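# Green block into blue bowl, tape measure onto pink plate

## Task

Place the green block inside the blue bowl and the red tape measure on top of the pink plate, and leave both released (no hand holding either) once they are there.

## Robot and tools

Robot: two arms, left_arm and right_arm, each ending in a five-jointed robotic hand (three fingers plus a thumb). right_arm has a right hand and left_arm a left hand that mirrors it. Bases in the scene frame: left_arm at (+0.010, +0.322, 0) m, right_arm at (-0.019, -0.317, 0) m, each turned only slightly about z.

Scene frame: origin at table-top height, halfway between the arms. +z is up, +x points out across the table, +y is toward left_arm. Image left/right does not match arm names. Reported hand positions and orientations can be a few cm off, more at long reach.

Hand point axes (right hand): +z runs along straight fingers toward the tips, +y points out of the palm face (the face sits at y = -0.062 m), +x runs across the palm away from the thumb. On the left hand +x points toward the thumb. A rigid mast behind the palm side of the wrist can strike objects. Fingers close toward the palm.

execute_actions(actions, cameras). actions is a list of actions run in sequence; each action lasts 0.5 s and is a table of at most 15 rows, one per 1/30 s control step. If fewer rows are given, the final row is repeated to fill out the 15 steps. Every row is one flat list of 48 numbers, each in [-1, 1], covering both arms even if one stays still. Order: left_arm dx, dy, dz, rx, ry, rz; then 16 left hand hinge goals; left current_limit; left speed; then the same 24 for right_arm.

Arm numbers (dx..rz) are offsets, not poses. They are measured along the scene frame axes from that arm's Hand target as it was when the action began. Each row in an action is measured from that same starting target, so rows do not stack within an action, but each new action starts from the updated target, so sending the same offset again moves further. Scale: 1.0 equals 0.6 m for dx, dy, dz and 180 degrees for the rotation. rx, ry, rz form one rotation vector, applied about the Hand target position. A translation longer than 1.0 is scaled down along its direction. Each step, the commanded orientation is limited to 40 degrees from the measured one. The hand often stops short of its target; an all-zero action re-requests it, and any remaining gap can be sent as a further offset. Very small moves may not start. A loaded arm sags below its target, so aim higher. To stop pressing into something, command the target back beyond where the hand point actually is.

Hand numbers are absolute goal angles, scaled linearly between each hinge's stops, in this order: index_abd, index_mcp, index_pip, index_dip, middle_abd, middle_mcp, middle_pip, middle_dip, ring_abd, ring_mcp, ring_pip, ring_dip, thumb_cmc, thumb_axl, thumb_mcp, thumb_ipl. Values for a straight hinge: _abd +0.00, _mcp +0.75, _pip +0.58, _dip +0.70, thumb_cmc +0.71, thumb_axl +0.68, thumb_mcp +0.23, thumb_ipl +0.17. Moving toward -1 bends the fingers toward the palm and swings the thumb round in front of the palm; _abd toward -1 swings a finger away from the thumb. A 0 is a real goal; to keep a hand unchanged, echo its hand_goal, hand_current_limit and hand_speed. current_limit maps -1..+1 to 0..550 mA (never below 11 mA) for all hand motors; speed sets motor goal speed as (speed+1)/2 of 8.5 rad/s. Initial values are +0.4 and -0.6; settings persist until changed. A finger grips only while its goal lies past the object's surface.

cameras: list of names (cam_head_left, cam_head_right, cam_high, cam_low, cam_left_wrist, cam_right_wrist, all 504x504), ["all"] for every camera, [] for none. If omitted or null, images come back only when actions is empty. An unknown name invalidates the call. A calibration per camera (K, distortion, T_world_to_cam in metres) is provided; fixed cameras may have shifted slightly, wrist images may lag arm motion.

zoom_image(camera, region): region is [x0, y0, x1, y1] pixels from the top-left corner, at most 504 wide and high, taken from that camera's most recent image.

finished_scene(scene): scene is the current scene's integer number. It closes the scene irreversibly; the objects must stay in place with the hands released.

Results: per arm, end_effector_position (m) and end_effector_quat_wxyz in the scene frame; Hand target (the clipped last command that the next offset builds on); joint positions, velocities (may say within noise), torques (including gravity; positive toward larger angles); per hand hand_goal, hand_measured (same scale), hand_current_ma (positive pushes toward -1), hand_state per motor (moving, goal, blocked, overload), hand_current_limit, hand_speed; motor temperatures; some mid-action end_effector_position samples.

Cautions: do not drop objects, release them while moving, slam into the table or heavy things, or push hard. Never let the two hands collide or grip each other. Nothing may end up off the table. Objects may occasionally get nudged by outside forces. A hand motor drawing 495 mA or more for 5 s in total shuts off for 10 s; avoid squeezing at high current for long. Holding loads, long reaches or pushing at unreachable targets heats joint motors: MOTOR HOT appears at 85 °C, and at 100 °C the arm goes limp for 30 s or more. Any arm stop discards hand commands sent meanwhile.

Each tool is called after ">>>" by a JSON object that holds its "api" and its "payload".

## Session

>>> {"api": "execute_actions", "payload": {"actions": []}}

Scene clock: 0.00 s.
left_arm: end_effector_position=(+0.6341, +0.4653, +0.1846) hand_goal=(+0.000, +0.754, +0.576, +0.696, +0.000, +0.754, +0.576, +0.696, +0.000, +0.754, +0.576, +0.696, +0.714, +0.678, +0.226, +0.168) hand_measured=(+0.000, +0.754, +0.576, +0.696, +0.000, +0.754, +0.576, +0.696, +0.000, +0.754, +0.576, +0.696, +0.714, +0.678, +0.226, +0.168) hand_current_ma=(+0, +0, +0, +0, +0, +0, +0, +0, +0, +0, +0, +0, +0, +0, +0, +0) hand_state=(goal, goal, goal, goal, goal, goal, goal, goal, goal, goal, goal, goal, overload, goal, goal, goal) hand_current_limit=0.40 hand_speed=-0.60 end_effector_quat_wxyz=(+0.000, -0.122, +0.991, +0.056) | right_arm: end_effector_position=(+0.0964, -0.0035, +0.1740) hand_goal=(+0.000, +0.754, +0.576, +0.696, +0.000, +0.754, +0.576, +0.696, +0.000, +0.754, +0.576, +0.696, +0.714, +0.678, +0.226, +0.168) hand_measured=(+0.000, +0.754, +0.576, +0.696, +0.000, +0.754, +0.576, +0.696, +0.000, +0.754, +0.576, +0.696, +0.714, +0.678, +0.226, +0.168) hand_current_ma=(+0, +0, +0, +0, +0, +0, +0, +0, +0, +0, +0, +0, +0, +0, +0, +0) hand_state=(goal, goal, goal, goal, goal, goal, goal, goal, goal, goal, goal, goal, goal, goal, goal, goal) hand_current_limit=0.40 hand_speed=-0.60 end_effector_quat_wxyz=(-0.369, -0.040, +0.833, +0.410)
Joint positions: left_arm=[0.022 2.165 2.206 -1.618 -0.112 -1.744] | right_arm=[0.604 1.259 0.552 -1.228 -1.138 -1.284]
Joint velocities: within noise
Joint torques (N m): no reading
Motor temperatures (°C): left_arm=[23 20 22 23 20 19] | right_arm=[23 20 23 23 20 21]
Heat: left arm: hottest waist 23 °C; right arm: hottest waist 23 °C.
Hand target: left_arm +0.6398, +0.4705, +0.2055; +0.024, -0.127, +0.990, +0.055 | right_arm +0.1015, +0.0025, +0.1852; -0.357, -0.053, +0.834, +0.417
camera_calibration:
cam_left_wrist: T_world_to_cam=[[0.908651, -0.417544, 0.00323694, -0.424629], [-0.306069, -0.660749, 0.685371, 0.326698], [-0.284034, -0.623753, -0.728187, 0.723476], [0, 0, 0, 1]] pos_world=[0.691323, 0.489835, 0.304292]
cam_right_wrist: T_world_to_cam=[[0.709536, 0.704636, 0.00688317, -0.0345332], [0.639729, -0.64002, -0.425583, -0.0227125], [-0.295476, 0.30637, -0.904893, 0.316943], [0, 0, 0, 1]] pos_world=[0.132681, -0.0873047, 0.277371]

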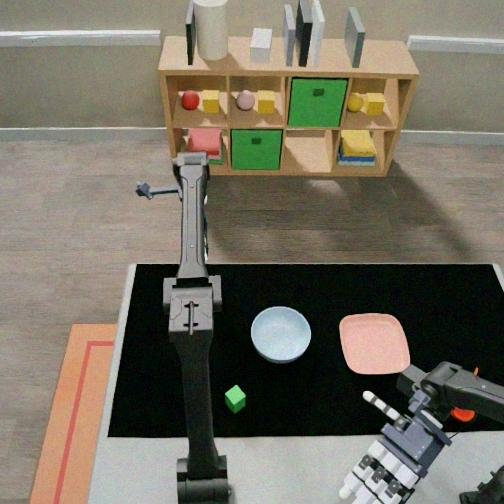

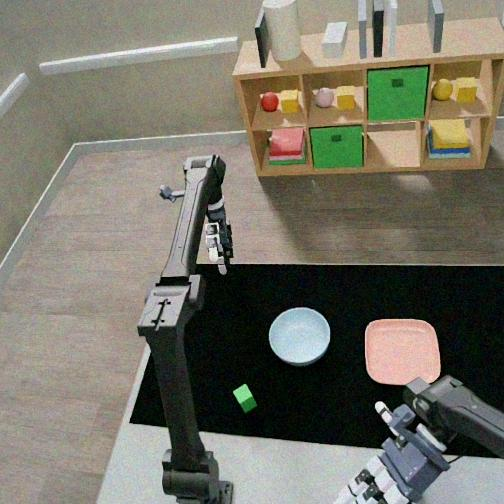

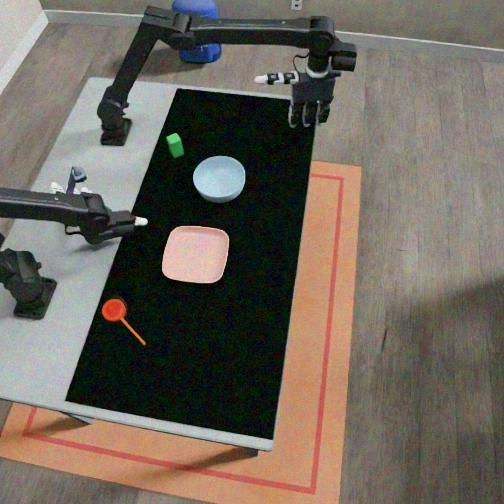

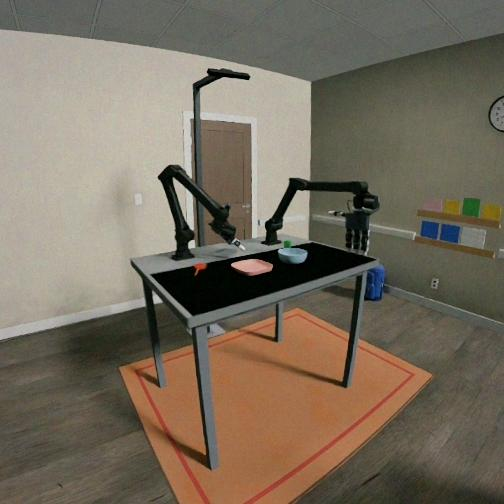

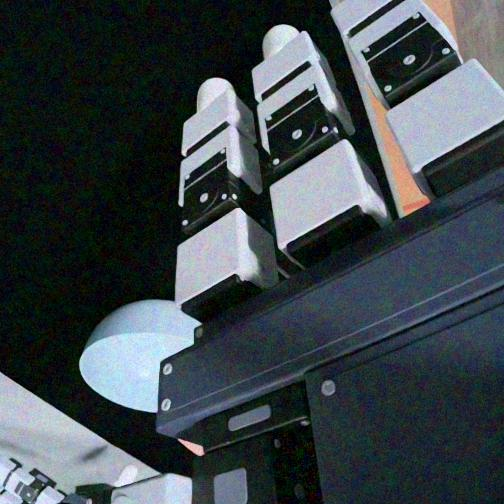

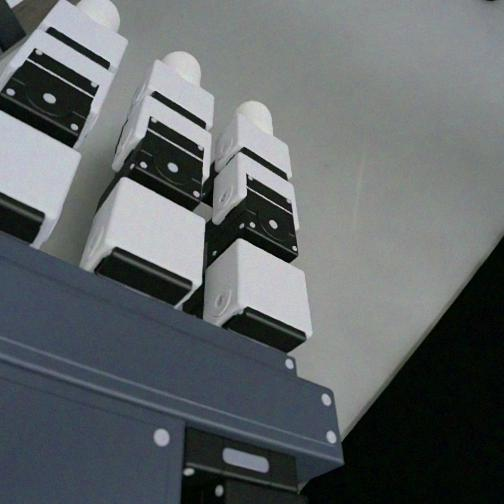

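>>> {"api": "zoom_image", "payload": {"camera": "cam_head_left", "region": [200, 290, 420, 430]}}

>>> {"api": "zoom_image", "payload": {"camera": "cam_head_right", "region": [220, 290, 460, 430]}}

>>> {"api": "zoom_image", "payload": {"camera": "cam_high", "region": [60, 100, 260, 370]}}

Scaled by 2.291 from the camera's 504x504 image, which has a finer 720x720 frame.

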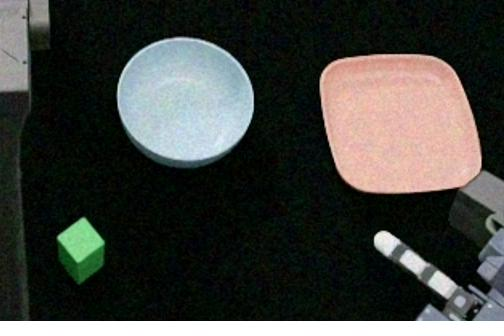

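Scaled by 2.100 from the camera's 504x504 image, which has a finer 720x720 frame.

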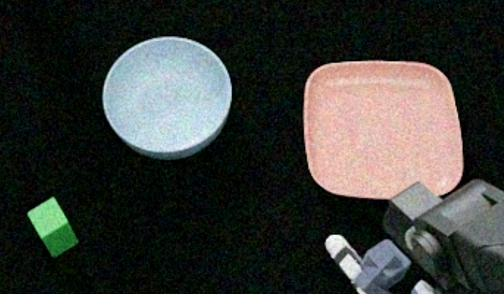

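Scaled by 1.867 from the camera's 504x504 image, which has a finer 720x720 frame.

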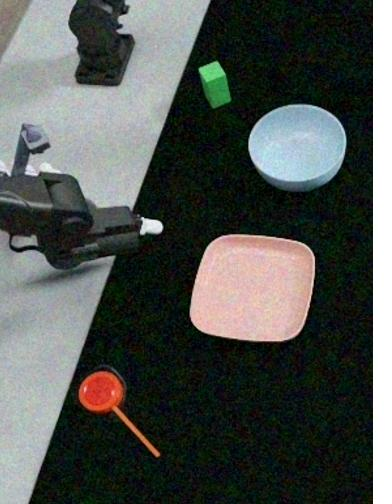

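>>> {"api": "execute_actions", "payload": {"actions": [[[-0.0833,-0.0167,0.1667,0,0,0,0,0.754,0.576,0.696,0,0.754,0.576,0.696,0,0.754,0.576,0.696,0.714,0.678,0.226,0.168,0.4,-0.6,0.1367,-0.0292,0.025,-0.075,0.0889,-0.1,0,0.754,0.576,0.696,0,0.754,0.576,0.696,0,0.754,0.576,0.696,0.714,0.678,0.226,0.168,0.4,-0.6]],[[-0.15,-0.0333,0.025,0,0,0,0,0.754,0.576,0.696,0,0.754,0.576,0.696,0,0.754,0.576,0.696,0.714,0.678,0.226,0.168,0.4,-0.6,0.11,-0.0717,0.0167,-0.06,0.0996,-0.1,0,0.754,0.576,0.696,0,0.754,0.576,0.696,0,0.754,0.576,0.696,0.714,0.678,0.226,0.168,0.4,-0.6]]]}}

Scene clock: 11.50 s.
left_arm: end_effector_position=(+0.5014, +0.4447, +0.3062) hand_goal=(+0.000, +0.754, +0.576, +0.696, +0.000, +0.754, +0.576, +0.696, +0.000, +0.754, +0.576, +0.696, +0.714, +0.678, +0.226, +0.168) hand_measured=(+0.000, +0.754, +0.576, +0.696, +0.000, +0.754, +0.576, +0.696, +0.000, +0.754, +0.576, +0.696, +0.718, +0.678, +0.222, +0.168) hand_current_ma=(-1, +0, +1, +0, -1, +0, +1, +0, -1, +0, +1, +0, +0, -1, -10, -1) hand_state=(goal, goal, goal, goal, goal, goal, goal, goal, goal, goal, goal, goal, overload, goal, goal, goal) hand_current_limit=0.40 hand_speed=-0.60 end_effector_quat_wxyz=(+0.021, -0.122, +0.991, +0.058) | right_arm: end_effector_position=(+0.2384, -0.0628, +0.1903) hand_goal=(+0.000, +0.754, +0.576, +0.696, +0.000, +0.754, +0.576, +0.696, +0.000, +0.754, +0.576, +0.696, +0.714, +0.678, +0.226, +0.168) hand_measured=(+0.002, +0.756, +0.576, +0.696, +0.004, +0.756, +0.576, +0.696, +0.002, +0.756, +0.578, +0.696, +0.716, +0.678, +0.224, +0.168) hand_current_ma=(+5, +3, +1, +0, +5, +3, +1, +0, +5, +3, +2, +0, +5, -1, -5, -1) hand_state=(goal, goal, goal, goal, goal, goal, goal, goal, goal, goal, goal, goal, goal, goal, goal, goal) hand_current_limit=0.40 hand_speed=-0.60 end_effector_quat_wxyz=(-0.467, +0.407, +0.724, +0.303)
Joint positions: left_arm=[-0.001 1.731 1.864 -1.67 -0.12 -1.765] | right_arm=[0.286 1.21 0.751 -1.529 -1.142 -0.517]
Joint torques (N m): left_arm=[-2.96 -16.32 8.7 -0.38 -0.07 -0.09] | right_arm=[0.5 -6.48 10.47 0.18 -0.65 0.1]
Heat: left arm: hottest elbow 24 °C; right arm: hottest waist 23 °C.
Hand target: left_arm +0.4998, +0.4405, +0.3205; +0.024, -0.127, +0.990, +0.055 | right_arm +0.2495, -0.0580, +0.2102; -0.444, +0.395, +0.738, +0.319
Off the commanded pose: left_arm 0.015 m, 1 deg | right_arm 0.023 m, 4 deg.
joint sent to its limit (left arm) — joint 4 (wrist pitch), lower limit. The joint targets are off in position, not in orientation.
Step readings (end_effector_position of left_arm | right_arm):
0: (+0.6341, +0.4653, +0.1846) | (+0.0964, -0.0035, +0.1740)
1: (+0.6299, +0.4653, +0.1876) | (+0.0992, -0.0038, +0.1747)
2: (+0.6234, +0.4651, +0.1910) | (+0.1096, -0.0079, +0.1759)
4: (+0.6094, +0.4643, +0.2094) | (+0.1391, -0.0210, +0.1771)
8: (+0.5950, +0.4639, +0.2658) | (+0.1732, -0.0261, +0.1859)
15: (+0.5835, +0.4636, +0.3078) | (+0.1733, -0.0229, +0.1839)
16: (+0.5768, +0.4630, +0.3025) | (+0.1753, -0.0249, +0.1833)
17: (+0.5628, +0.4619, +0.2947) | (+0.1815, -0.0318, +0.1830)
19: (+0.5286, +0.4590, +0.2828) | (+0.2060, -0.0510, +0.1848)
23: (+0.5054, +0.4544, +0.2893) | (+0.2403, -0.0658, +0.1945)
30: (+0.5006, +0.4486, +0.3062) | (+0.2393, -0.0631, +0.1925)

>>> {"api": "execute_actions", "payload": {"actions": [[[-0.0917,0.215,-0.03,0,0,0.0926,0,0.754,0.576,0.696,0,0.754,0.576,0.696,0,0.754,0.576,0.696,0.714,0.678,0.226,0.168,0.4,-0.6,0.0633,-0.1033,-0.045,-0.0435,0.1078,-0.1,0,0.754,0.576,0.696,0,0.754,0.576,0.696,0,0.754,0.576,0.696,0.714,0.678,0.226,0.168,0.4,-0.6]],[[-0.15,0.19,0,0,0,0.0926,0,0.754,0.576,0.696,0,0.754,0.576,0.696,0,0.754,0.576,0.696,0.714,0.678,0.226,0.168,0.4,-0.6,0.0217,-0.1083,-0.045,-0.0259,0.1134,-0.1,0,0.754,0.2,0.696,0,0.754,0.2,0.696,0,0.6,0,0.696,0.3,0.678,0.2,0.168,0.4,-0.6]],[[-0.1967,0.1417,0,0,0,0.0926,0,0.754,0.576,0.696,0,0.754,0.576,0.696,0,0.754,0.576,0.696,0.714,0.678,0.226,0.168,0.4,-0.6,-0.0183,-0.1017,-0.0333,-0.0076,0.116,-0.1,0,0.65,-0.2,0.696,0,0.65,-0.2,0.696,0,0.45,-0.5,0.696,-0.1,0.678,0.191,0.168,0.4,-0.6]],[[0,0,0,0,0,0,0,0.754,0.576,0.696,0,0.754,0.576,0.696,0,0.754,0.576,0.696,0.714,0.678,0.226,0.168,0.4,-0.6,-0.0433,-0.0783,-0.0133,0.0108,0.1158,-0.1,0,0.507,-0.591,0.696,0,0.507,-0.591,0.696,0,0.3,-1,0.696,-0.671,0.677,0.191,0.168,0.4,-0.6]]], "cameras": ["cam_high","cam_head_right","cam_low","cam_head_left"]}}

Scene clock: 14.67 s.
left_arm: end_effector_position=(+0.2344, +0.7568, +0.2856) hand_goal=(+0.000, +0.754, +0.576, +0.696, +0.000, +0.754, +0.576, +0.696, +0.000, +0.754, +0.576, +0.696, +0.714, +0.678, +0.226, +0.168) hand_measured=(+0.000, +0.752, +0.576, +0.696, +0.000, +0.754, +0.576, +0.696, +0.000, +0.754, +0.578, +0.696, +0.806, +0.678, +0.222, +0.168) hand_current_ma=(-1, -1, +1, +0, -1, -1, +1, +0, -1, -1, +1, +0, +0, -1, -10, -1) hand_state=(goal, goal, goal, goal, goal, goal, goal, goal, goal, goal, goal, goal, overload, goal, goal, goal) hand_current_limit=0.40 hand_speed=-0.60 end_effector_quat_wxyz=(-0.027, -0.532, +0.845, +0.051) | right_arm: end_effector_position=(+0.2435, -0.2849, +0.1119) hand_goal=(+0.000, +0.508, -0.590, +0.696, +0.000, +0.508, -0.590, +0.696, +0.000, +0.300, -1.000, +0.696, -0.670, +0.678, +0.192, +0.168) hand_measured=(+0.002, +0.504, -0.586, +0.696, +0.004, +0.502, -0.586, +0.696, +0.002, +0.296, -0.992, +0.696, -0.666, +0.678, +0.190, +0.168) hand_current_ma=(+5, -12, +10, +0, +5, -13, +9, +0, +5, -7, +19, +0, +9, -1, -2, -1) hand_state=(goal, goal, goal, goal, goal, goal, goal, goal, goal, goal, goal, goal, goal, goal, goal, goal) hand_current_limit=0.40 hand_speed=-0.60 end_effector_quat_wxyz=(-0.557, +0.828, -0.043, +0.047)
Joint positions: left_arm=[0.846 1.718 1.79 -1.66 -0.114 -1.801] | right_arm=[-0.367 1.305 0.777 -1.536 -1.131 1.004]
Joint torques (N m): left_arm=[-1.49 -15.09 10.84 -0.01 -0.12 0.14] | right_arm=[0.85 -7.06 10.58 -0.12 -0.46 0.16]
Heat: left arm: hottest elbow 24 °C; right arm: hottest elbow 24 °C.
Hand target: left_arm +0.2368, +0.7684, +0.3025; -0.001, -0.534, +0.844, +0.060 | right_arm +0.2635, -0.2930, +0.1282; -0.542, +0.837, -0.023, +0.075
Off the commanded pose: left_arm 0.021 m, 3 deg | right_arm 0.027 m, 4 deg.
Step readings (end_effector_position of left_arm | right_arm):
0: (+0.5014, +0.4447, +0.3062) | (+0.2384, -0.0628, +0.1903)
1: (+0.4981, +0.4486, +0.3042) | (+0.2391, -0.0666, +0.1876)
2: (+0.4921, +0.4566, +0.3007) | (+0.2429, -0.0756, +0.1844)
4: (+0.4741, +0.4932, +0.2937) | (+0.2583, -0.1016, +0.1763)
8: (+0.4330, +0.5745, +0.2907) | (+0.2725, -0.1268, +0.1682)
15: (+0.4244, +0.5888, +0.2901) | (+0.2690, -0.1238, +0.1615)
16: (+0.4242, +0.5873, +0.2894) | (+0.2677, -0.1263, +0.1593)
17: (+0.4224, +0.5874, +0.2873) | (+0.2680, -0.1348, +0.1564)
19: (+0.4022, +0.6141, +0.2860) | (+0.2751, -0.1607, +0.1472)
23: (+0.3469, +0.6772, +0.2867) | (+0.2839, -0.1884, +0.1393)
30: (+0.3279, +0.6945, +0.2873) | (+0.2816, -0.1856, +0.1346)
31: (+0.3282, +0.6941, +0.2870) | (+0.2783, -0.1873, +0.1330)
32: (+0.3263, +0.6946, +0.2853) | (+0.2756, -0.1939, +0.1324)
34: (+0.2994, +0.7154, +0.2849) | (+0.2755, -0.2187, +0.1265)
38: (+0.2282, +0.7597, +0.2857) | (+0.2745, -0.2471, +0.1201)
45: (+0.2073, +0.7700, +0.2862) | (+0.2700, -0.2432, +0.1161)
46: (+0.2124, +0.7676, +0.2859) | (+0.2663, -0.2434, +0.1166)
47: (+0.2173, +0.7653, +0.2859) | (+0.2620, -0.2471, +0.1182)
49: (+0.2268, +0.7607, +0.2859) | (+0.2572, -0.2680, +0.1154)
53: (+0.2351, +0.7564, +0.2856) | (+0.2499, -0.2921, +0.1121)
60: (+0.2344, +0.7568, +0.2856) | (+0.2460, -0.2876, +0.1110)
Images, in order (width x height): cam_head_left 504x504, cam_head_right 504x504, cam_high 504x504, cam_low 504x504.

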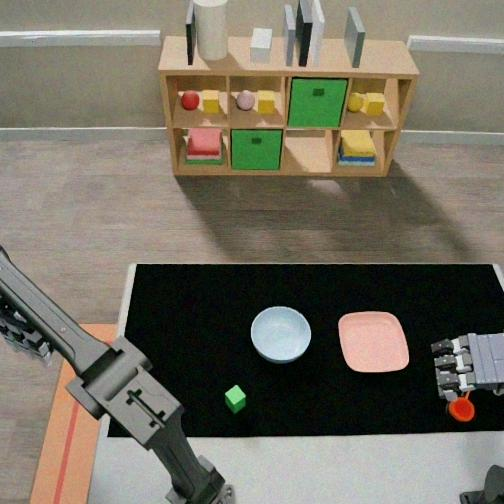

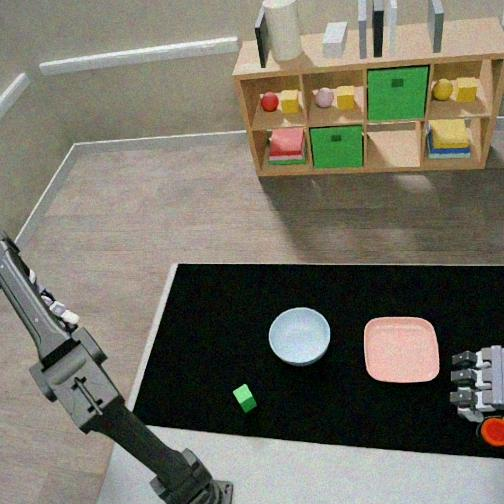

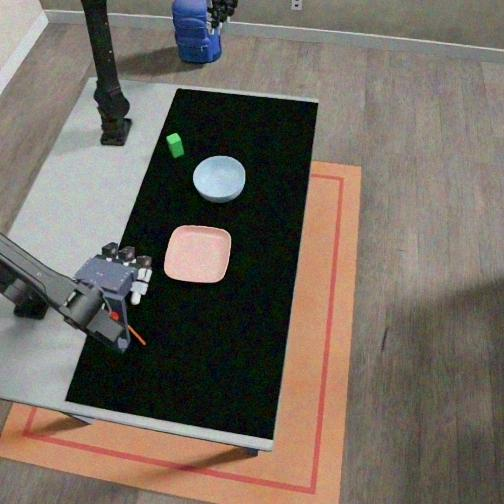

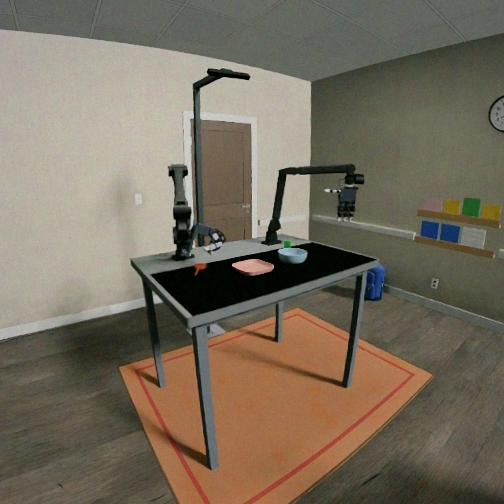

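>>> {"api": "zoom_image", "payload": {"camera": "cam_head_left", "region": [404, 330, 504, 430]}}

>>> {"api": "zoom_image", "payload": {"camera": "cam_head_right", "region": [424, 350, 504, 450]}}

>>> {"api": "zoom_image", "payload": {"camera": "cam_high", "region": [60, 230, 180, 360]}}

Scaled by 5.040 from the camera's 504x504 image, which has a finer 720x720 frame.

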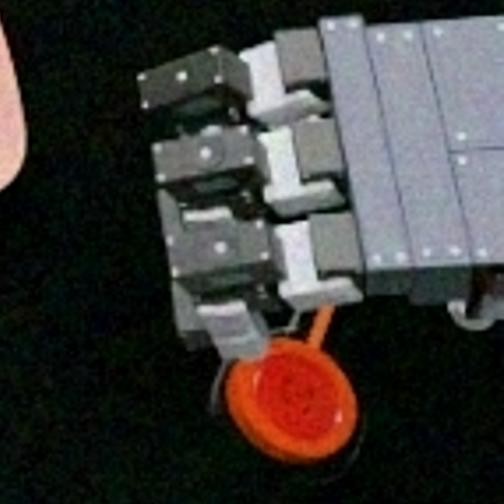

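Scaled by 5.040 from the camera's 504x504 image, which has a finer 720x720 frame.

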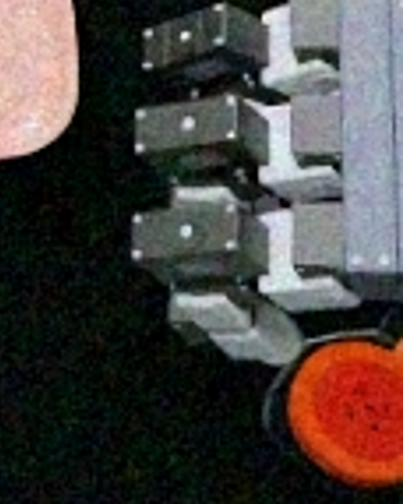

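Scaled by 3.877 from the camera's 504x504 image, which has a finer 720x720 frame.

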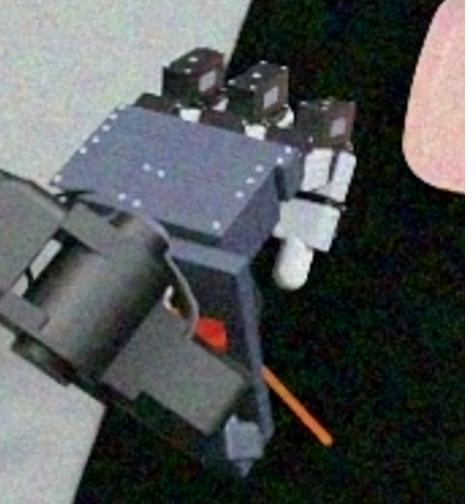

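>>> {"api": "execute_actions", "payload": {"actions": [[[0,0,0,0,0,0,0,0.754,0.576,0.696,0,0.754,0.576,0.696,0,0.754,0.576,0.696,0.714,0.678,0.226,0.168,0.4,-0.6,-0.035,0.0,-0.07,0,0,0,0,0.507,-0.591,0.696,0,0.507,-0.591,0.696,0,0.3,-1,0.696,-0.671,0.677,0.191,0.168,0.4,-0.6]]], "cameras": ["cam_high","cam_head_right","cam_low","cam_head_left","cam_right_wrist"]}}

>>> {"api": "zoom_image", "payload": {"camera": "cam_head_left", "region": [404, 330, 504, 430]}}

>>> {"api": "zoom_image", "payload": {"camera": "cam_head_right", "region": [424, 350, 504, 450]}}

>>> {"api": "zoom_image", "payload": {"camera": "cam_low", "region": [160, 220, 260, 290]}}

Scene clock: 19.73 s.
left_arm: end_effector_position=(+0.2344, +0.7568, +0.2856) hand_goal=(+0.000, +0.754, +0.576, +0.696, +0.000, +0.754, +0.576, +0.696, +0.000, +0.754, +0.576, +0.696, +0.714, +0.678, +0.226, +0.168) hand_measured=(+0.000, +0.752, +0.576, +0.696, +0.000, +0.754, +0.576, +0.696, +0.000, +0.754, +0.578, +0.696, +0.806, +0.678, +0.222, +0.168) hand_current_ma=(-1, -1, +1, +0, -1, -1, +1, +0, -1, -1, +1, +0, +0, -1, -10, -1) hand_state=(goal, goal, goal, goal, goal, goal, goal, goal, goal, goal, goal, goal, overload, goal, goal, goal) hand_current_limit=0.40 hand_speed=-0.60 end_effector_quat_wxyz=(-0.027, -0.532, +0.845, +0.051) | right_arm: end_effector_position=(+0.2356, -0.2869, +0.0865) hand_goal=(+0.000, +0.508, -0.590, +0.696, +0.000, +0.508, -0.590, +0.696, +0.000, +0.300, -1.000, +0.696, -0.670, +0.678, +0.192, +0.168) hand_measured=(+0.002, +0.504, -0.586, +0.696, +0.002, +0.502, -0.586, +0.696, +0.002, +0.298, -0.994, +0.696, -0.668, +0.678, +0.190, +0.168) hand_current_ma=(+4, -11, +9, +0, +5, -12, +8, +0, +4, -6, +16, +0, +4, -1, -2, -1) hand_state=(goal, goal, goal, goal, goal, goal, goal, goal, goal, goal, goal, goal, goal, goal, goal, goal) hand_current_limit=0.40 hand_speed=-0.60 end_effector_quat_wxyz=(-0.548, +0.834, -0.032, +0.061)
Joint positions: left_arm=[0.846 1.718 1.79 -1.66 -0.114 -1.801] | right_arm=[-0.378 1.303 0.71 -1.445 -1.116 0.986]
Joint velocities: left_arm=[within noise] | right_arm=[-0.005 -0.015 -0.046 -0.022 -0.081 0.007]
Joint torques (N m): left_arm=[-1.08 -15.21 10.84 0.16 -0.13 0.14] | right_arm=[-0.44 -5.07 6.79 0.05 -0.59 -0.06]
Heat: left arm: hottest elbow 25 °C; right arm: hottest elbow 24 °C.
Hand target: left_arm +0.2368, +0.7684, +0.3025; -0.001, -0.534, +0.844, +0.060 | right_arm +0.2426, -0.2930, +0.0862; -0.542, +0.837, -0.023, +0.075
Off the commanded pose: left_arm 0.021 m, 3 deg | right_arm 0.009 m, 2 deg.
Step readings (end_effector_position of left_arm | right_arm):
0: (+0.2344, +0.7568, +0.2856) | (+0.2435, -0.2849, +0.1119)
1: (+0.2344, +0.7568, +0.2856) | (+0.2440, -0.2854, +0.1092)
2: (+0.2344, +0.7568, +0.2856) | (+0.2447, -0.2862, +0.1042)
4: (+0.2344, +0.7568, +0.2856) | (+0.2395, -0.2869, +0.0937)
8: (+0.2344, +0.7568, +0.2856) | (+0.2342, -0.2864, +0.0870)
15: (+0.2344, +0.7568, +0.2856) | (+0.2356, -0.2869, +0.0865)
camera_calibration:
cam_right_wrist: T_world_to_cam=[[-0.754134, -0.162786, -0.636226, 0.218639], [-0.56934, -0.320793, 0.756931, -0.0561825], [-0.327314, 0.933056, 0.14924, 0.461771], [0, 0, 0, 1]] pos_world=[0.28404, -0.413289, 0.112716]
Images, in order (width x height): cam_head_left 504x504, cam_head_right 504x504, cam_high 504x504, cam_low 504x504, cam_right_wrist 504x504.

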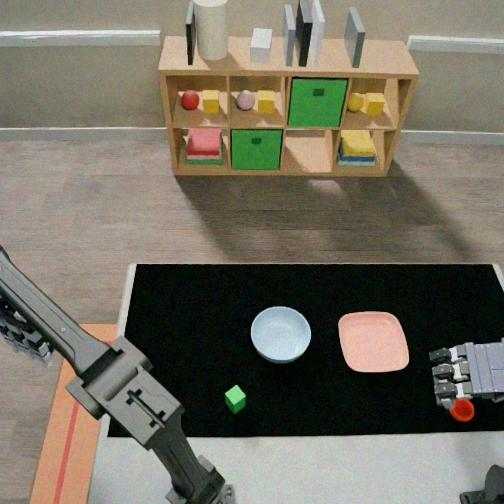

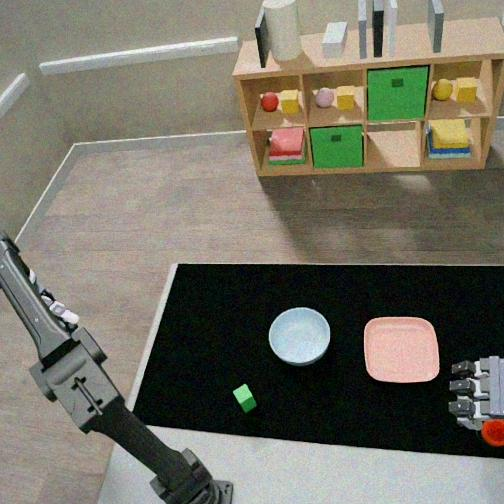

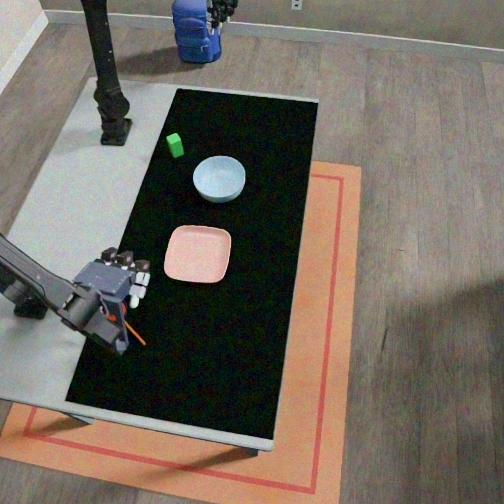

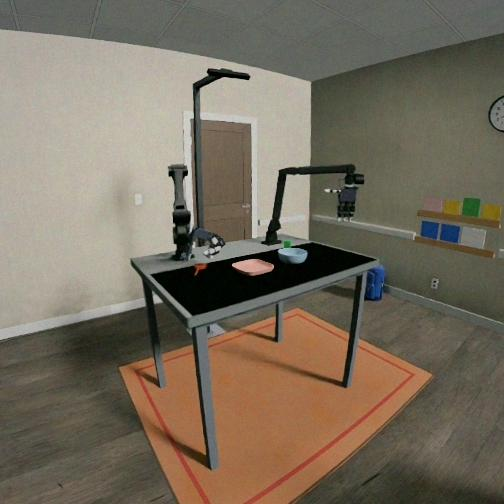

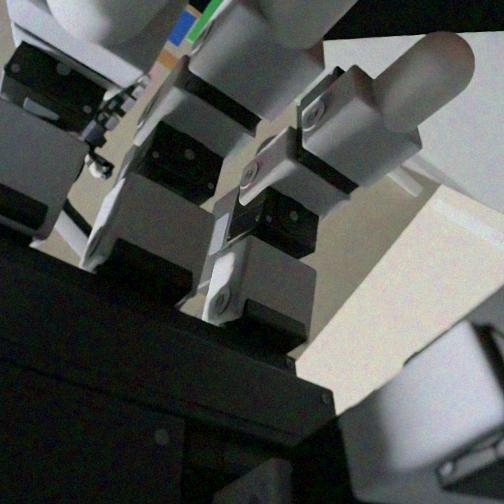

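Scaled by 5.040 from the camera's 504x504 image, which has a finer 720x720 frame.

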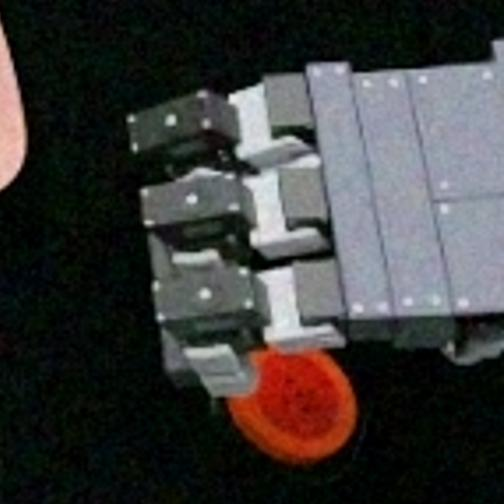

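Scaled by 5.040 from the camera's 504x504 image, which has a finer 720x720 frame.

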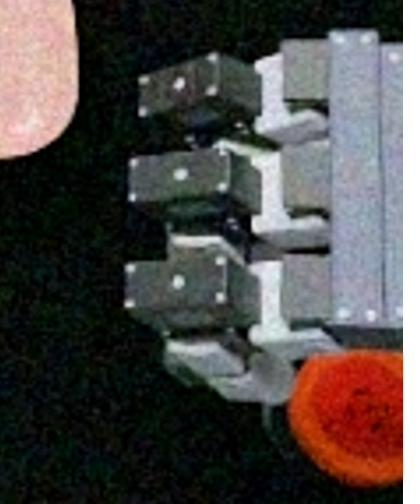

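Scaled by 5.040 from the camera's 504x504 image, which has a finer 720x720 frame.

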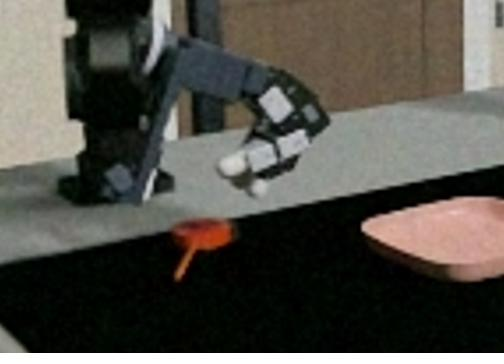

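>>> {"api": "execute_actions", "payload": {"actions": [[[0,0,0,0,0,0,0,0.754,0.576,0.696,0,0.754,0.576,0.696,0,0.754,0.576,0.696,0.714,0.678,0.226,0.168,0.4,-0.6,-0.030,-0.0067,-0.065,0.019,0.017,0,0,0.507,-0.591,0.696,0,0.507,-0.591,0.696,0,0.3,-1,0.696,-0.671,0.677,0.191,0.168,0.4,-0.6]]], "cameras": ["cam_head_right","cam_low","cam_head_left"]}}

>>> {"api": "zoom_image", "payload": {"camera": "cam_head_left", "region": [404, 330, 504, 430]}}

>>> {"api": "zoom_image", "payload": {"camera": "cam_head_right", "region": [424, 350, 504, 450]}}

>>> {"api": "zoom_image", "payload": {"camera": "cam_low", "region": [160, 220, 260, 290]}}

Scene clock: 21.97 s.
left_arm: end_effector_position=(+0.2344, +0.7568, +0.2856) hand_goal=(+0.000, +0.754, +0.576, +0.696, +0.000, +0.754, +0.576, +0.696, +0.000, +0.754, +0.576, +0.696, +0.714, +0.678, +0.226, +0.168) hand_measured=(+0.000, +0.752, +0.576, +0.696, +0.000, +0.754, +0.576, +0.696, +0.000, +0.754, +0.578, +0.696, +0.806, +0.678, +0.222, +0.168) hand_current_ma=(-1, -1, +1, +0, -1, -1, +1, +0, -1, -1, +1, +0, +0, -1, -10, -1) hand_state=(goal, goal, goal, goal, goal, goal, goal, goal, goal, goal, goal, goal, overload, goal, goal, goal) hand_current_limit=0.40 hand_speed=-0.60 end_effector_quat_wxyz=(-0.027, -0.532, +0.845, +0.051) | right_arm: end_effector_position=(+0.2197, -0.2953, +0.0442) hand_goal=(+0.000, +0.508, -0.590, +0.696, +0.000, +0.508, -0.590, +0.696, +0.000, +0.300, -1.000, +0.696, -0.670, +0.678, +0.192, +0.168) hand_measured=(+0.002, +0.502, -0.588, +0.696, +0.002, +0.504, -0.588, +0.696, +0.002, +0.298, -0.994, +0.696, -0.668, +0.678, +0.190, +0.168) hand_current_ma=(+4, -13, +5, +0, +4, -7, +2, -1, +4, -5, +14, +0, +2, -1, -2, -1) hand_state=(goal, goal, goal, goal, goal, goal, goal, goal, goal, goal, goal, goal, goal, goal, goal, goal) hand_current_limit=0.40 hand_speed=-0.60 end_effector_quat_wxyz=(-0.570, +0.819, -0.055, +0.043)
Joint positions: left_arm=[0.846 1.718 1.79 -1.66 -0.114 -1.801] | right_arm=[-0.45 1.454 0.661 -1.445 -1.113 0.842]
Joint torques (N m): left_arm=[-1.03 -15.15 10.85 0.02 -0.1 0.14] | right_arm=[-0.56 -6.36 5.48 -1.11 -0.57 -0.07]
Heat: left arm: hottest elbow 25 °C; right arm: hottest elbow 24 °C.
Hand target: left_arm +0.2368, +0.7684, +0.3025; -0.001, -0.534, +0.844, +0.060 | right_arm +0.2246, -0.2970, +0.0472; -0.566, +0.822, -0.040, +0.052
Off the commanded pose: left_arm 0.021 m, 3 deg | right_arm 0.006 m, 2 deg.
Step readings (end_effector_position of left_arm | right_arm):
0: (+0.2344, +0.7568, +0.2856) | (+0.2356, -0.2869, +0.0865)
1: (+0.2344, +0.7568, +0.2856) | (+0.2350, -0.2867, +0.0843)
2: (+0.2344, +0.7568, +0.2856) | (+0.2336, -0.2872, +0.0794)
4: (+0.2344, +0.7568, +0.2856) | (+0.2264, -0.2912, +0.0647)
8: (+0.2344, +0.7568, +0.2856) | (+0.2174, -0.2952, +0.0458)
15: (+0.2344, +0.7568, +0.2856) | (+0.2192, -0.2952, +0.0444)
Images, in order (width x height): cam_head_left 504x504, cam_head_right 504x504, cam_low 504x504.

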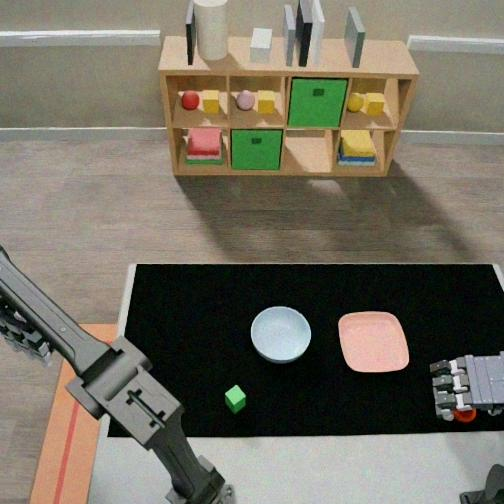

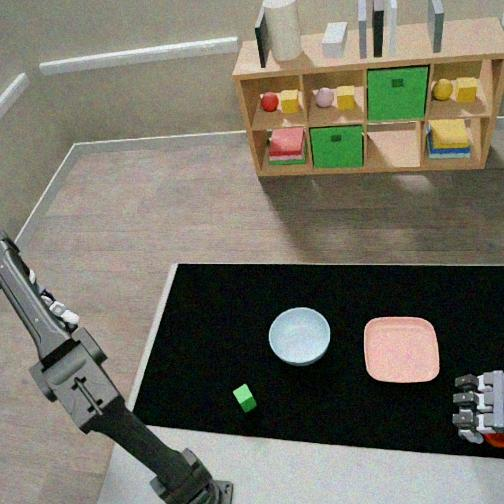

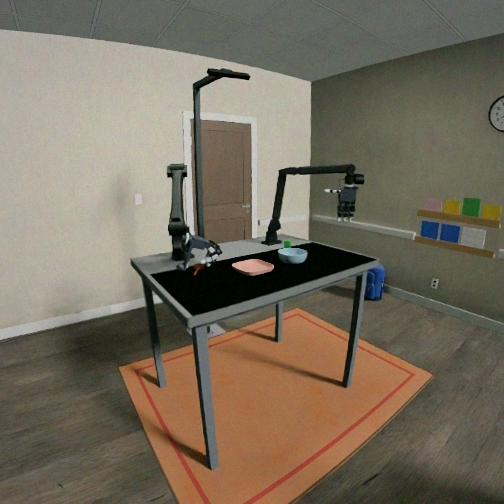

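Scaled by 5.040 from the camera's 504x504 image, which has a finer 720x720 frame.

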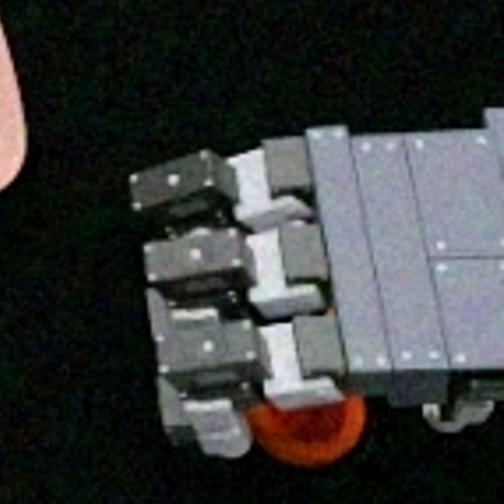

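Scaled by 5.040 from the camera's 504x504 image, which has a finer 720x720 frame.

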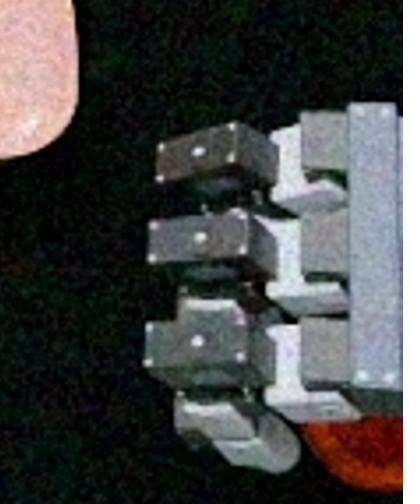

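Scaled by 5.040 from the camera's 504x504 image, which has a finer 720x720 frame.

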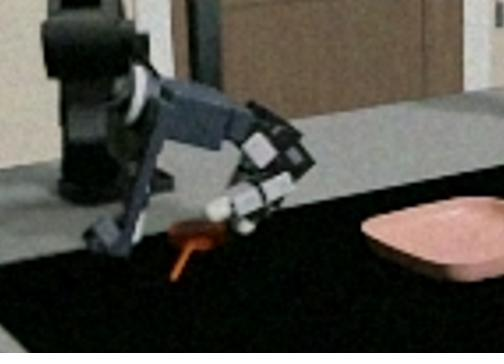

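>>> {"api": "execute_actions", "payload": {"actions": [[[0,0,0,0,0,0,0,0.754,0.576,0.696,0,0.754,0.576,0.696,0,0.754,0.576,0.696,0.714,0.678,0.226,0.168,0.4,-0.6,0.0,0.013,-0.02,0,0,0,0,0.507,-0.591,0.696,0,0.507,-0.591,0.696,0,0.3,-1,0.696,-0.671,0.677,0.191,0.168,0.4,-0.6]]], "cameras": ["cam_head_right","cam_low","cam_head_left"]}}

>>> {"api": "zoom_image", "payload": {"camera": "cam_head_left", "region": [404, 330, 504, 430]}}

>>> {"api": "zoom_image", "payload": {"camera": "cam_low", "region": [175, 240, 235, 290]}}

Scene clock: 24.27 s.
left_arm: end_effector_position=(+0.2344, +0.7568, +0.2856) hand_goal=(+0.000, +0.754, +0.576, +0.696, +0.000, +0.754, +0.576, +0.696, +0.000, +0.754, +0.576, +0.696, +0.714, +0.678, +0.226, +0.168) hand_measured=(+0.000, +0.752, +0.576, +0.696, +0.000, +0.754, +0.576, +0.696, +0.000, +0.754, +0.578, +0.696, +0.806, +0.678, +0.222, +0.168) hand_current_ma=(-1, -1, +1, +0, -1, -1, +1, +0, -1, -1, +1, +0, +0, -1, -10, -1) hand_state=(goal, goal, goal, goal, goal, goal, goal, goal, goal, goal, goal, goal, overload, goal, goal, goal) hand_current_limit=0.40 hand_speed=-0.60 end_effector_quat_wxyz=(-0.027, -0.532, +0.845, +0.051) | right_arm: end_effector_position=(+0.2229, -0.2929, +0.0367) hand_goal=(+0.000, +0.508, -0.590, +0.696, +0.000, +0.508, -0.590, +0.696, +0.000, +0.300, -1.000, +0.696, -0.670, +0.678, +0.192, +0.168) hand_measured=(+0.002, +0.502, -0.596, +0.694, +0.002, +0.504, -0.588, +0.696, +0.002, +0.298, -0.994, +0.696, -0.668, +0.678, +0.190, +0.168) hand_current_ma=(+2, -17, -11, -4, +4, -7, +2, -1, +4, -5, +14, +0, +2, -1, -2, -1) hand_state=(goal, goal, goal, goal, goal, goal, goal, goal, goal, goal, goal, goal, goal, goal, goal, goal) hand_current_limit=0.40 hand_speed=-0.60 end_effector_quat_wxyz=(-0.566, +0.822, -0.044, +0.053)
Joint positions: left_arm=[0.846 1.718 1.79 -1.66 -0.114 -1.801] | right_arm=[-0.436 1.454 0.645 -1.388 -1.118 0.855]
Joint torques (N m): left_arm=[-1.08 -15.27 10.91 -0.12 -0.11 0.11] | right_arm=[0.67 -5.6 4.67 -0.09 -0.95 0.2]
Heat: left arm: hottest elbow 25 °C; right arm: hottest elbow 24 °C.
Hand target: left_arm +0.2368, +0.7684, +0.3025; -0.001, -0.534, +0.844, +0.060 | right_arm +0.2245, -0.2892, +0.0352; -0.566, +0.822, -0.040, +0.052
Off the commanded pose: left_arm 0.021 m, 3 deg | right_arm 0.004 m, 0 deg.
Step readings (end_effector_position of left_arm | right_arm):
0: (+0.2344, +0.7568, +0.2856) | (+0.2197, -0.2953, +0.0442)
1: (+0.2344, +0.7568, +0.2856) | (+0.2205, -0.2954, +0.0434)
2: (+0.2344, +0.7568, +0.2856) | (+0.2218, -0.2950, +0.0411)
4: (+0.2344, +0.7568, +0.2856) | (+0.2223, -0.2942, +0.0382)
8: (+0.2344, +0.7568, +0.2856) | (+0.2227, -0.2925, +0.0367)
15: (+0.2344, +0.7568, +0.2856) | (+0.2230, -0.2929, +0.0367)
Images, in order (width x height): cam_head_left 504x504, cam_head_right 504x504, cam_low 504x504.

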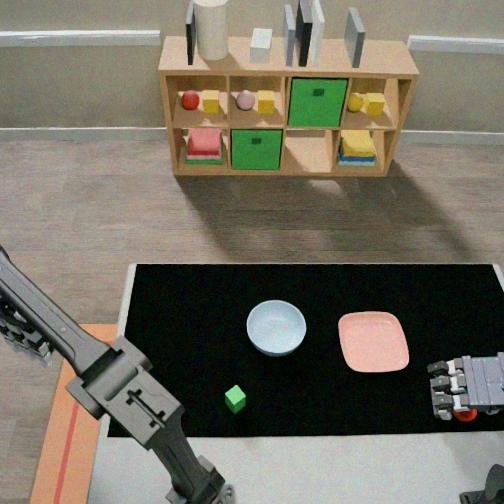

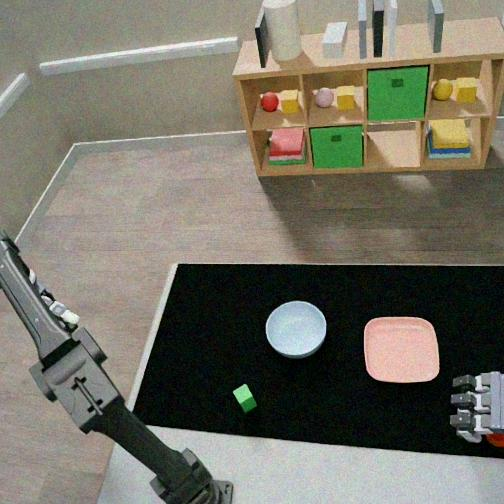

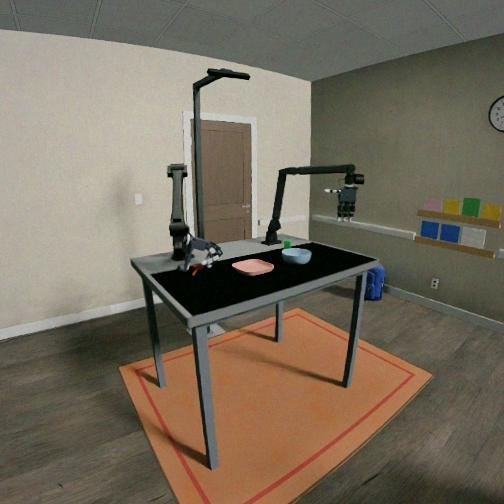

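Scaled by 5.040 from the camera's 504x504 image, which has a finer 720x720 frame.

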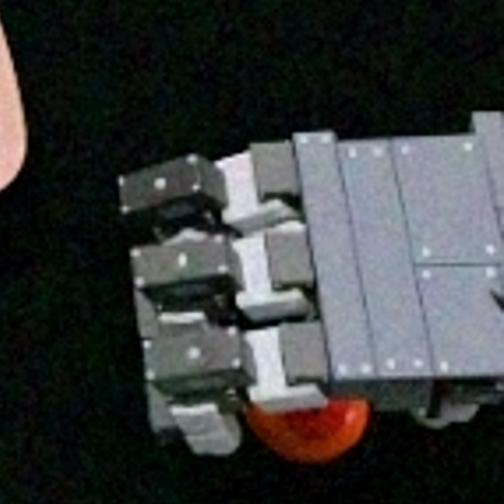

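Scaled by 8.400 from the camera's 504x504 image, which has a finer 720x720 frame.

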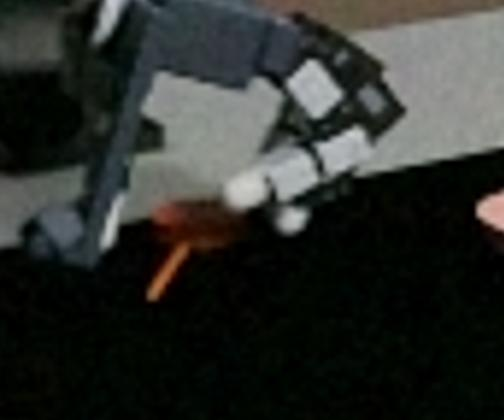

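>>> {"api": "execute_actions", "payload": {"actions": [[[0,0,0,0,0,0,0,0.754,0.576,0.696,0,0.754,0.576,0.696,0,0.754,0.576,0.696,0.714,0.678,0.226,0.168,0.4,-0.6,0.0,0,0,0,0,0,0,0.42,-0.591,0.696,0,0.42,-0.591,0.696,0,0.3,-1,0.696,-0.671,0.677,0.09,0.168,0.2,-0.85]],[[0,0,0,0,0,0,0,0.754,0.576,0.696,0,0.754,0.576,0.696,0,0.754,0.576,0.696,0.714,0.678,0.226,0.168,0.4,-0.6,0.0,0,0,0,0,0,0,0.25,-0.591,0.696,0,0.25,-0.591,0.696,0,0.3,-1,0.696,-0.671,0.677,-0.05,0.168,0.2,-0.85]]], "cameras": ["cam_low","cam_head_left"]}}

>>> {"api": "zoom_image", "payload": {"camera": "cam_head_left", "region": [404, 330, 504, 430]}}

>>> {"api": "zoom_image", "payload": {"camera": "cam_low", "region": [175, 240, 235, 290]}}

Scene clock: 26.13 s.
left_arm: end_effector_position=(+0.2344, +0.7568, +0.2856) hand_goal=(+0.000, +0.754, +0.576, +0.696, +0.000, +0.754, +0.576, +0.696, +0.000, +0.754, +0.576, +0.696, +0.714, +0.678, +0.226, +0.168) hand_measured=(+0.000, +0.752, +0.576, +0.696, +0.000, +0.754, +0.576, +0.696, +0.000, +0.754, +0.578, +0.696, +0.806, +0.678, +0.222, +0.168) hand_current_ma=(-1, -1, +1, +0, -1, -1, +1, +0, -1, -1, +1, +0, +0, -1, -10, -1) hand_state=(goal, goal, goal, goal, goal, goal, goal, goal, goal, goal, goal, goal, overload, goal, goal, goal) hand_current_limit=0.40 hand_speed=-0.60 end_effector_quat_wxyz=(-0.027, -0.532, +0.845, +0.051) | right_arm: end_effector_position=(+0.2229, -0.2905, +0.0372) hand_goal=(+0.000, +0.250, -0.590, +0.696, +0.000, +0.250, -0.590, +0.696, +0.000, +0.300, -1.000, +0.696, -0.670, +0.678, -0.050, +0.168) hand_measured=(+0.002, +0.362, -0.572, +0.704, +0.000, +0.348, -0.572, +0.704, +0.002, +0.298, -0.994, +0.696, -0.668, +0.678, +0.112, +0.202) hand_current_ma=(+2, +330, +52, +17, +1, +330, +49, +17, +4, -5, +14, +0, +4, -1, +330, +157) hand_state=(goal, blocked, goal, goal, goal, blocked, goal, goal, goal, goal, goal, goal, goal, goal, blocked, blocked) hand_current_limit=0.20 hand_speed=-0.85 end_effector_quat_wxyz=(-0.567, +0.821, -0.043, +0.051)
Joint positions: left_arm=[0.846 1.718 1.79 -1.66 -0.114 -1.801] | right_arm=[-0.429 1.454 0.645 -1.388 -1.123 0.859]
Joint torques (N m): left_arm=[-1.26 -15.09 10.95 0.05 -0.1 0.14] | right_arm=[1.2 -4.89 4.62 -0.34 -0.74 0.13]
Heat: left arm: hottest elbow 26 °C; right arm: hottest elbow 24 °C.
Hand target: left_arm +0.2368, +0.7684, +0.3025; -0.001, -0.534, +0.844, +0.060 | right_arm +0.2245, -0.2892, +0.0352; -0.566, +0.822, -0.040, +0.052
Off the commanded pose: left_arm 0.021 m, 3 deg | right_arm 0.003 m, 0 deg.
Step readings (end_effector_position of left_arm | right_arm):
0: (+0.2344, +0.7568, +0.2856) | (+0.2229, -0.2929, +0.0367)
1: (+0.2344, +0.7568, +0.2856) | (+0.2229, -0.2929, +0.0367)
2: (+0.2344, +0.7568, +0.2856) | (+0.2230, -0.2928, +0.0368)
4: (+0.2344, +0.7568, +0.2856) | (+0.2230, -0.2924, +0.0368)
8: (+0.2344, +0.7568, +0.2856) | (+0.2228, -0.2920, +0.0369)
15: (+0.2344, +0.7568, +0.2856) | (+0.2228, -0.2927, +0.0369)
16: (+0.2344, +0.7568, +0.2856) | (+0.2228, -0.2927, +0.0369)
17: (+0.2344, +0.7568, +0.2856) | (+0.2228, -0.2927, +0.0369)
19: (+0.2344, +0.7568, +0.2856) | (+0.2228, -0.2927, +0.0369)
23: (+0.2344, +0.7568, +0.2856) | (+0.2230, -0.2916, +0.0372)
30: (+0.2344, +0.7568, +0.2856) | (+0.2229, -0.2905, +0.0372)
Images, in order (width x height): cam_head_left 504x504, cam_low 504x504.

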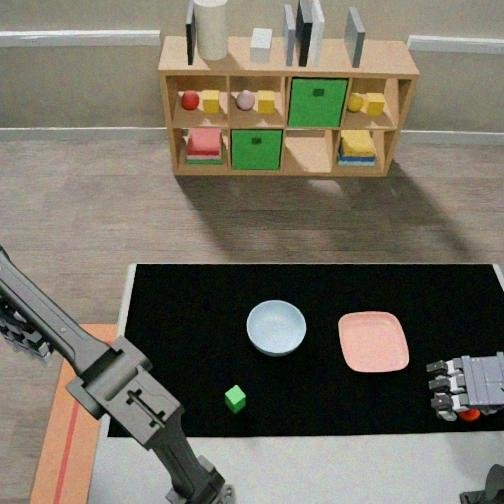

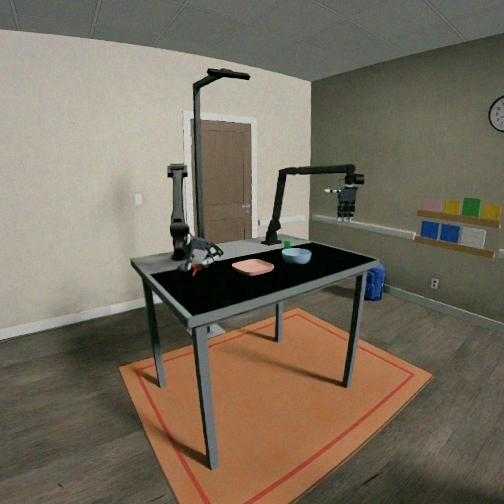

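Scaled by 5.040 from the camera's 504x504 image, which has a finer 720x720 frame.

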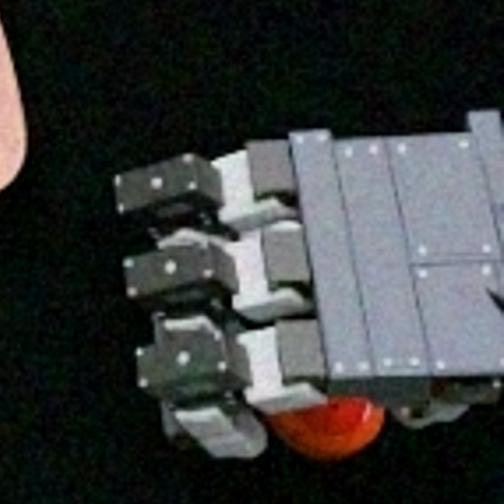

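Scaled by 8.400 from the camera's 504x504 image, which has a finer 720x720 frame.

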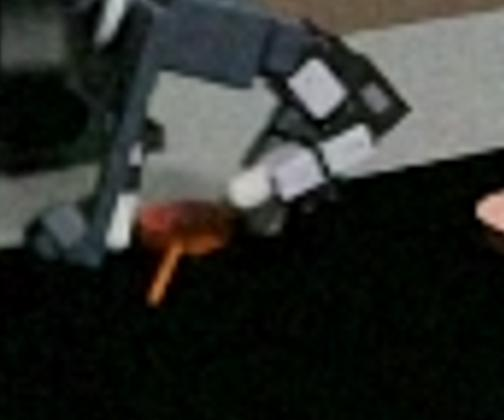

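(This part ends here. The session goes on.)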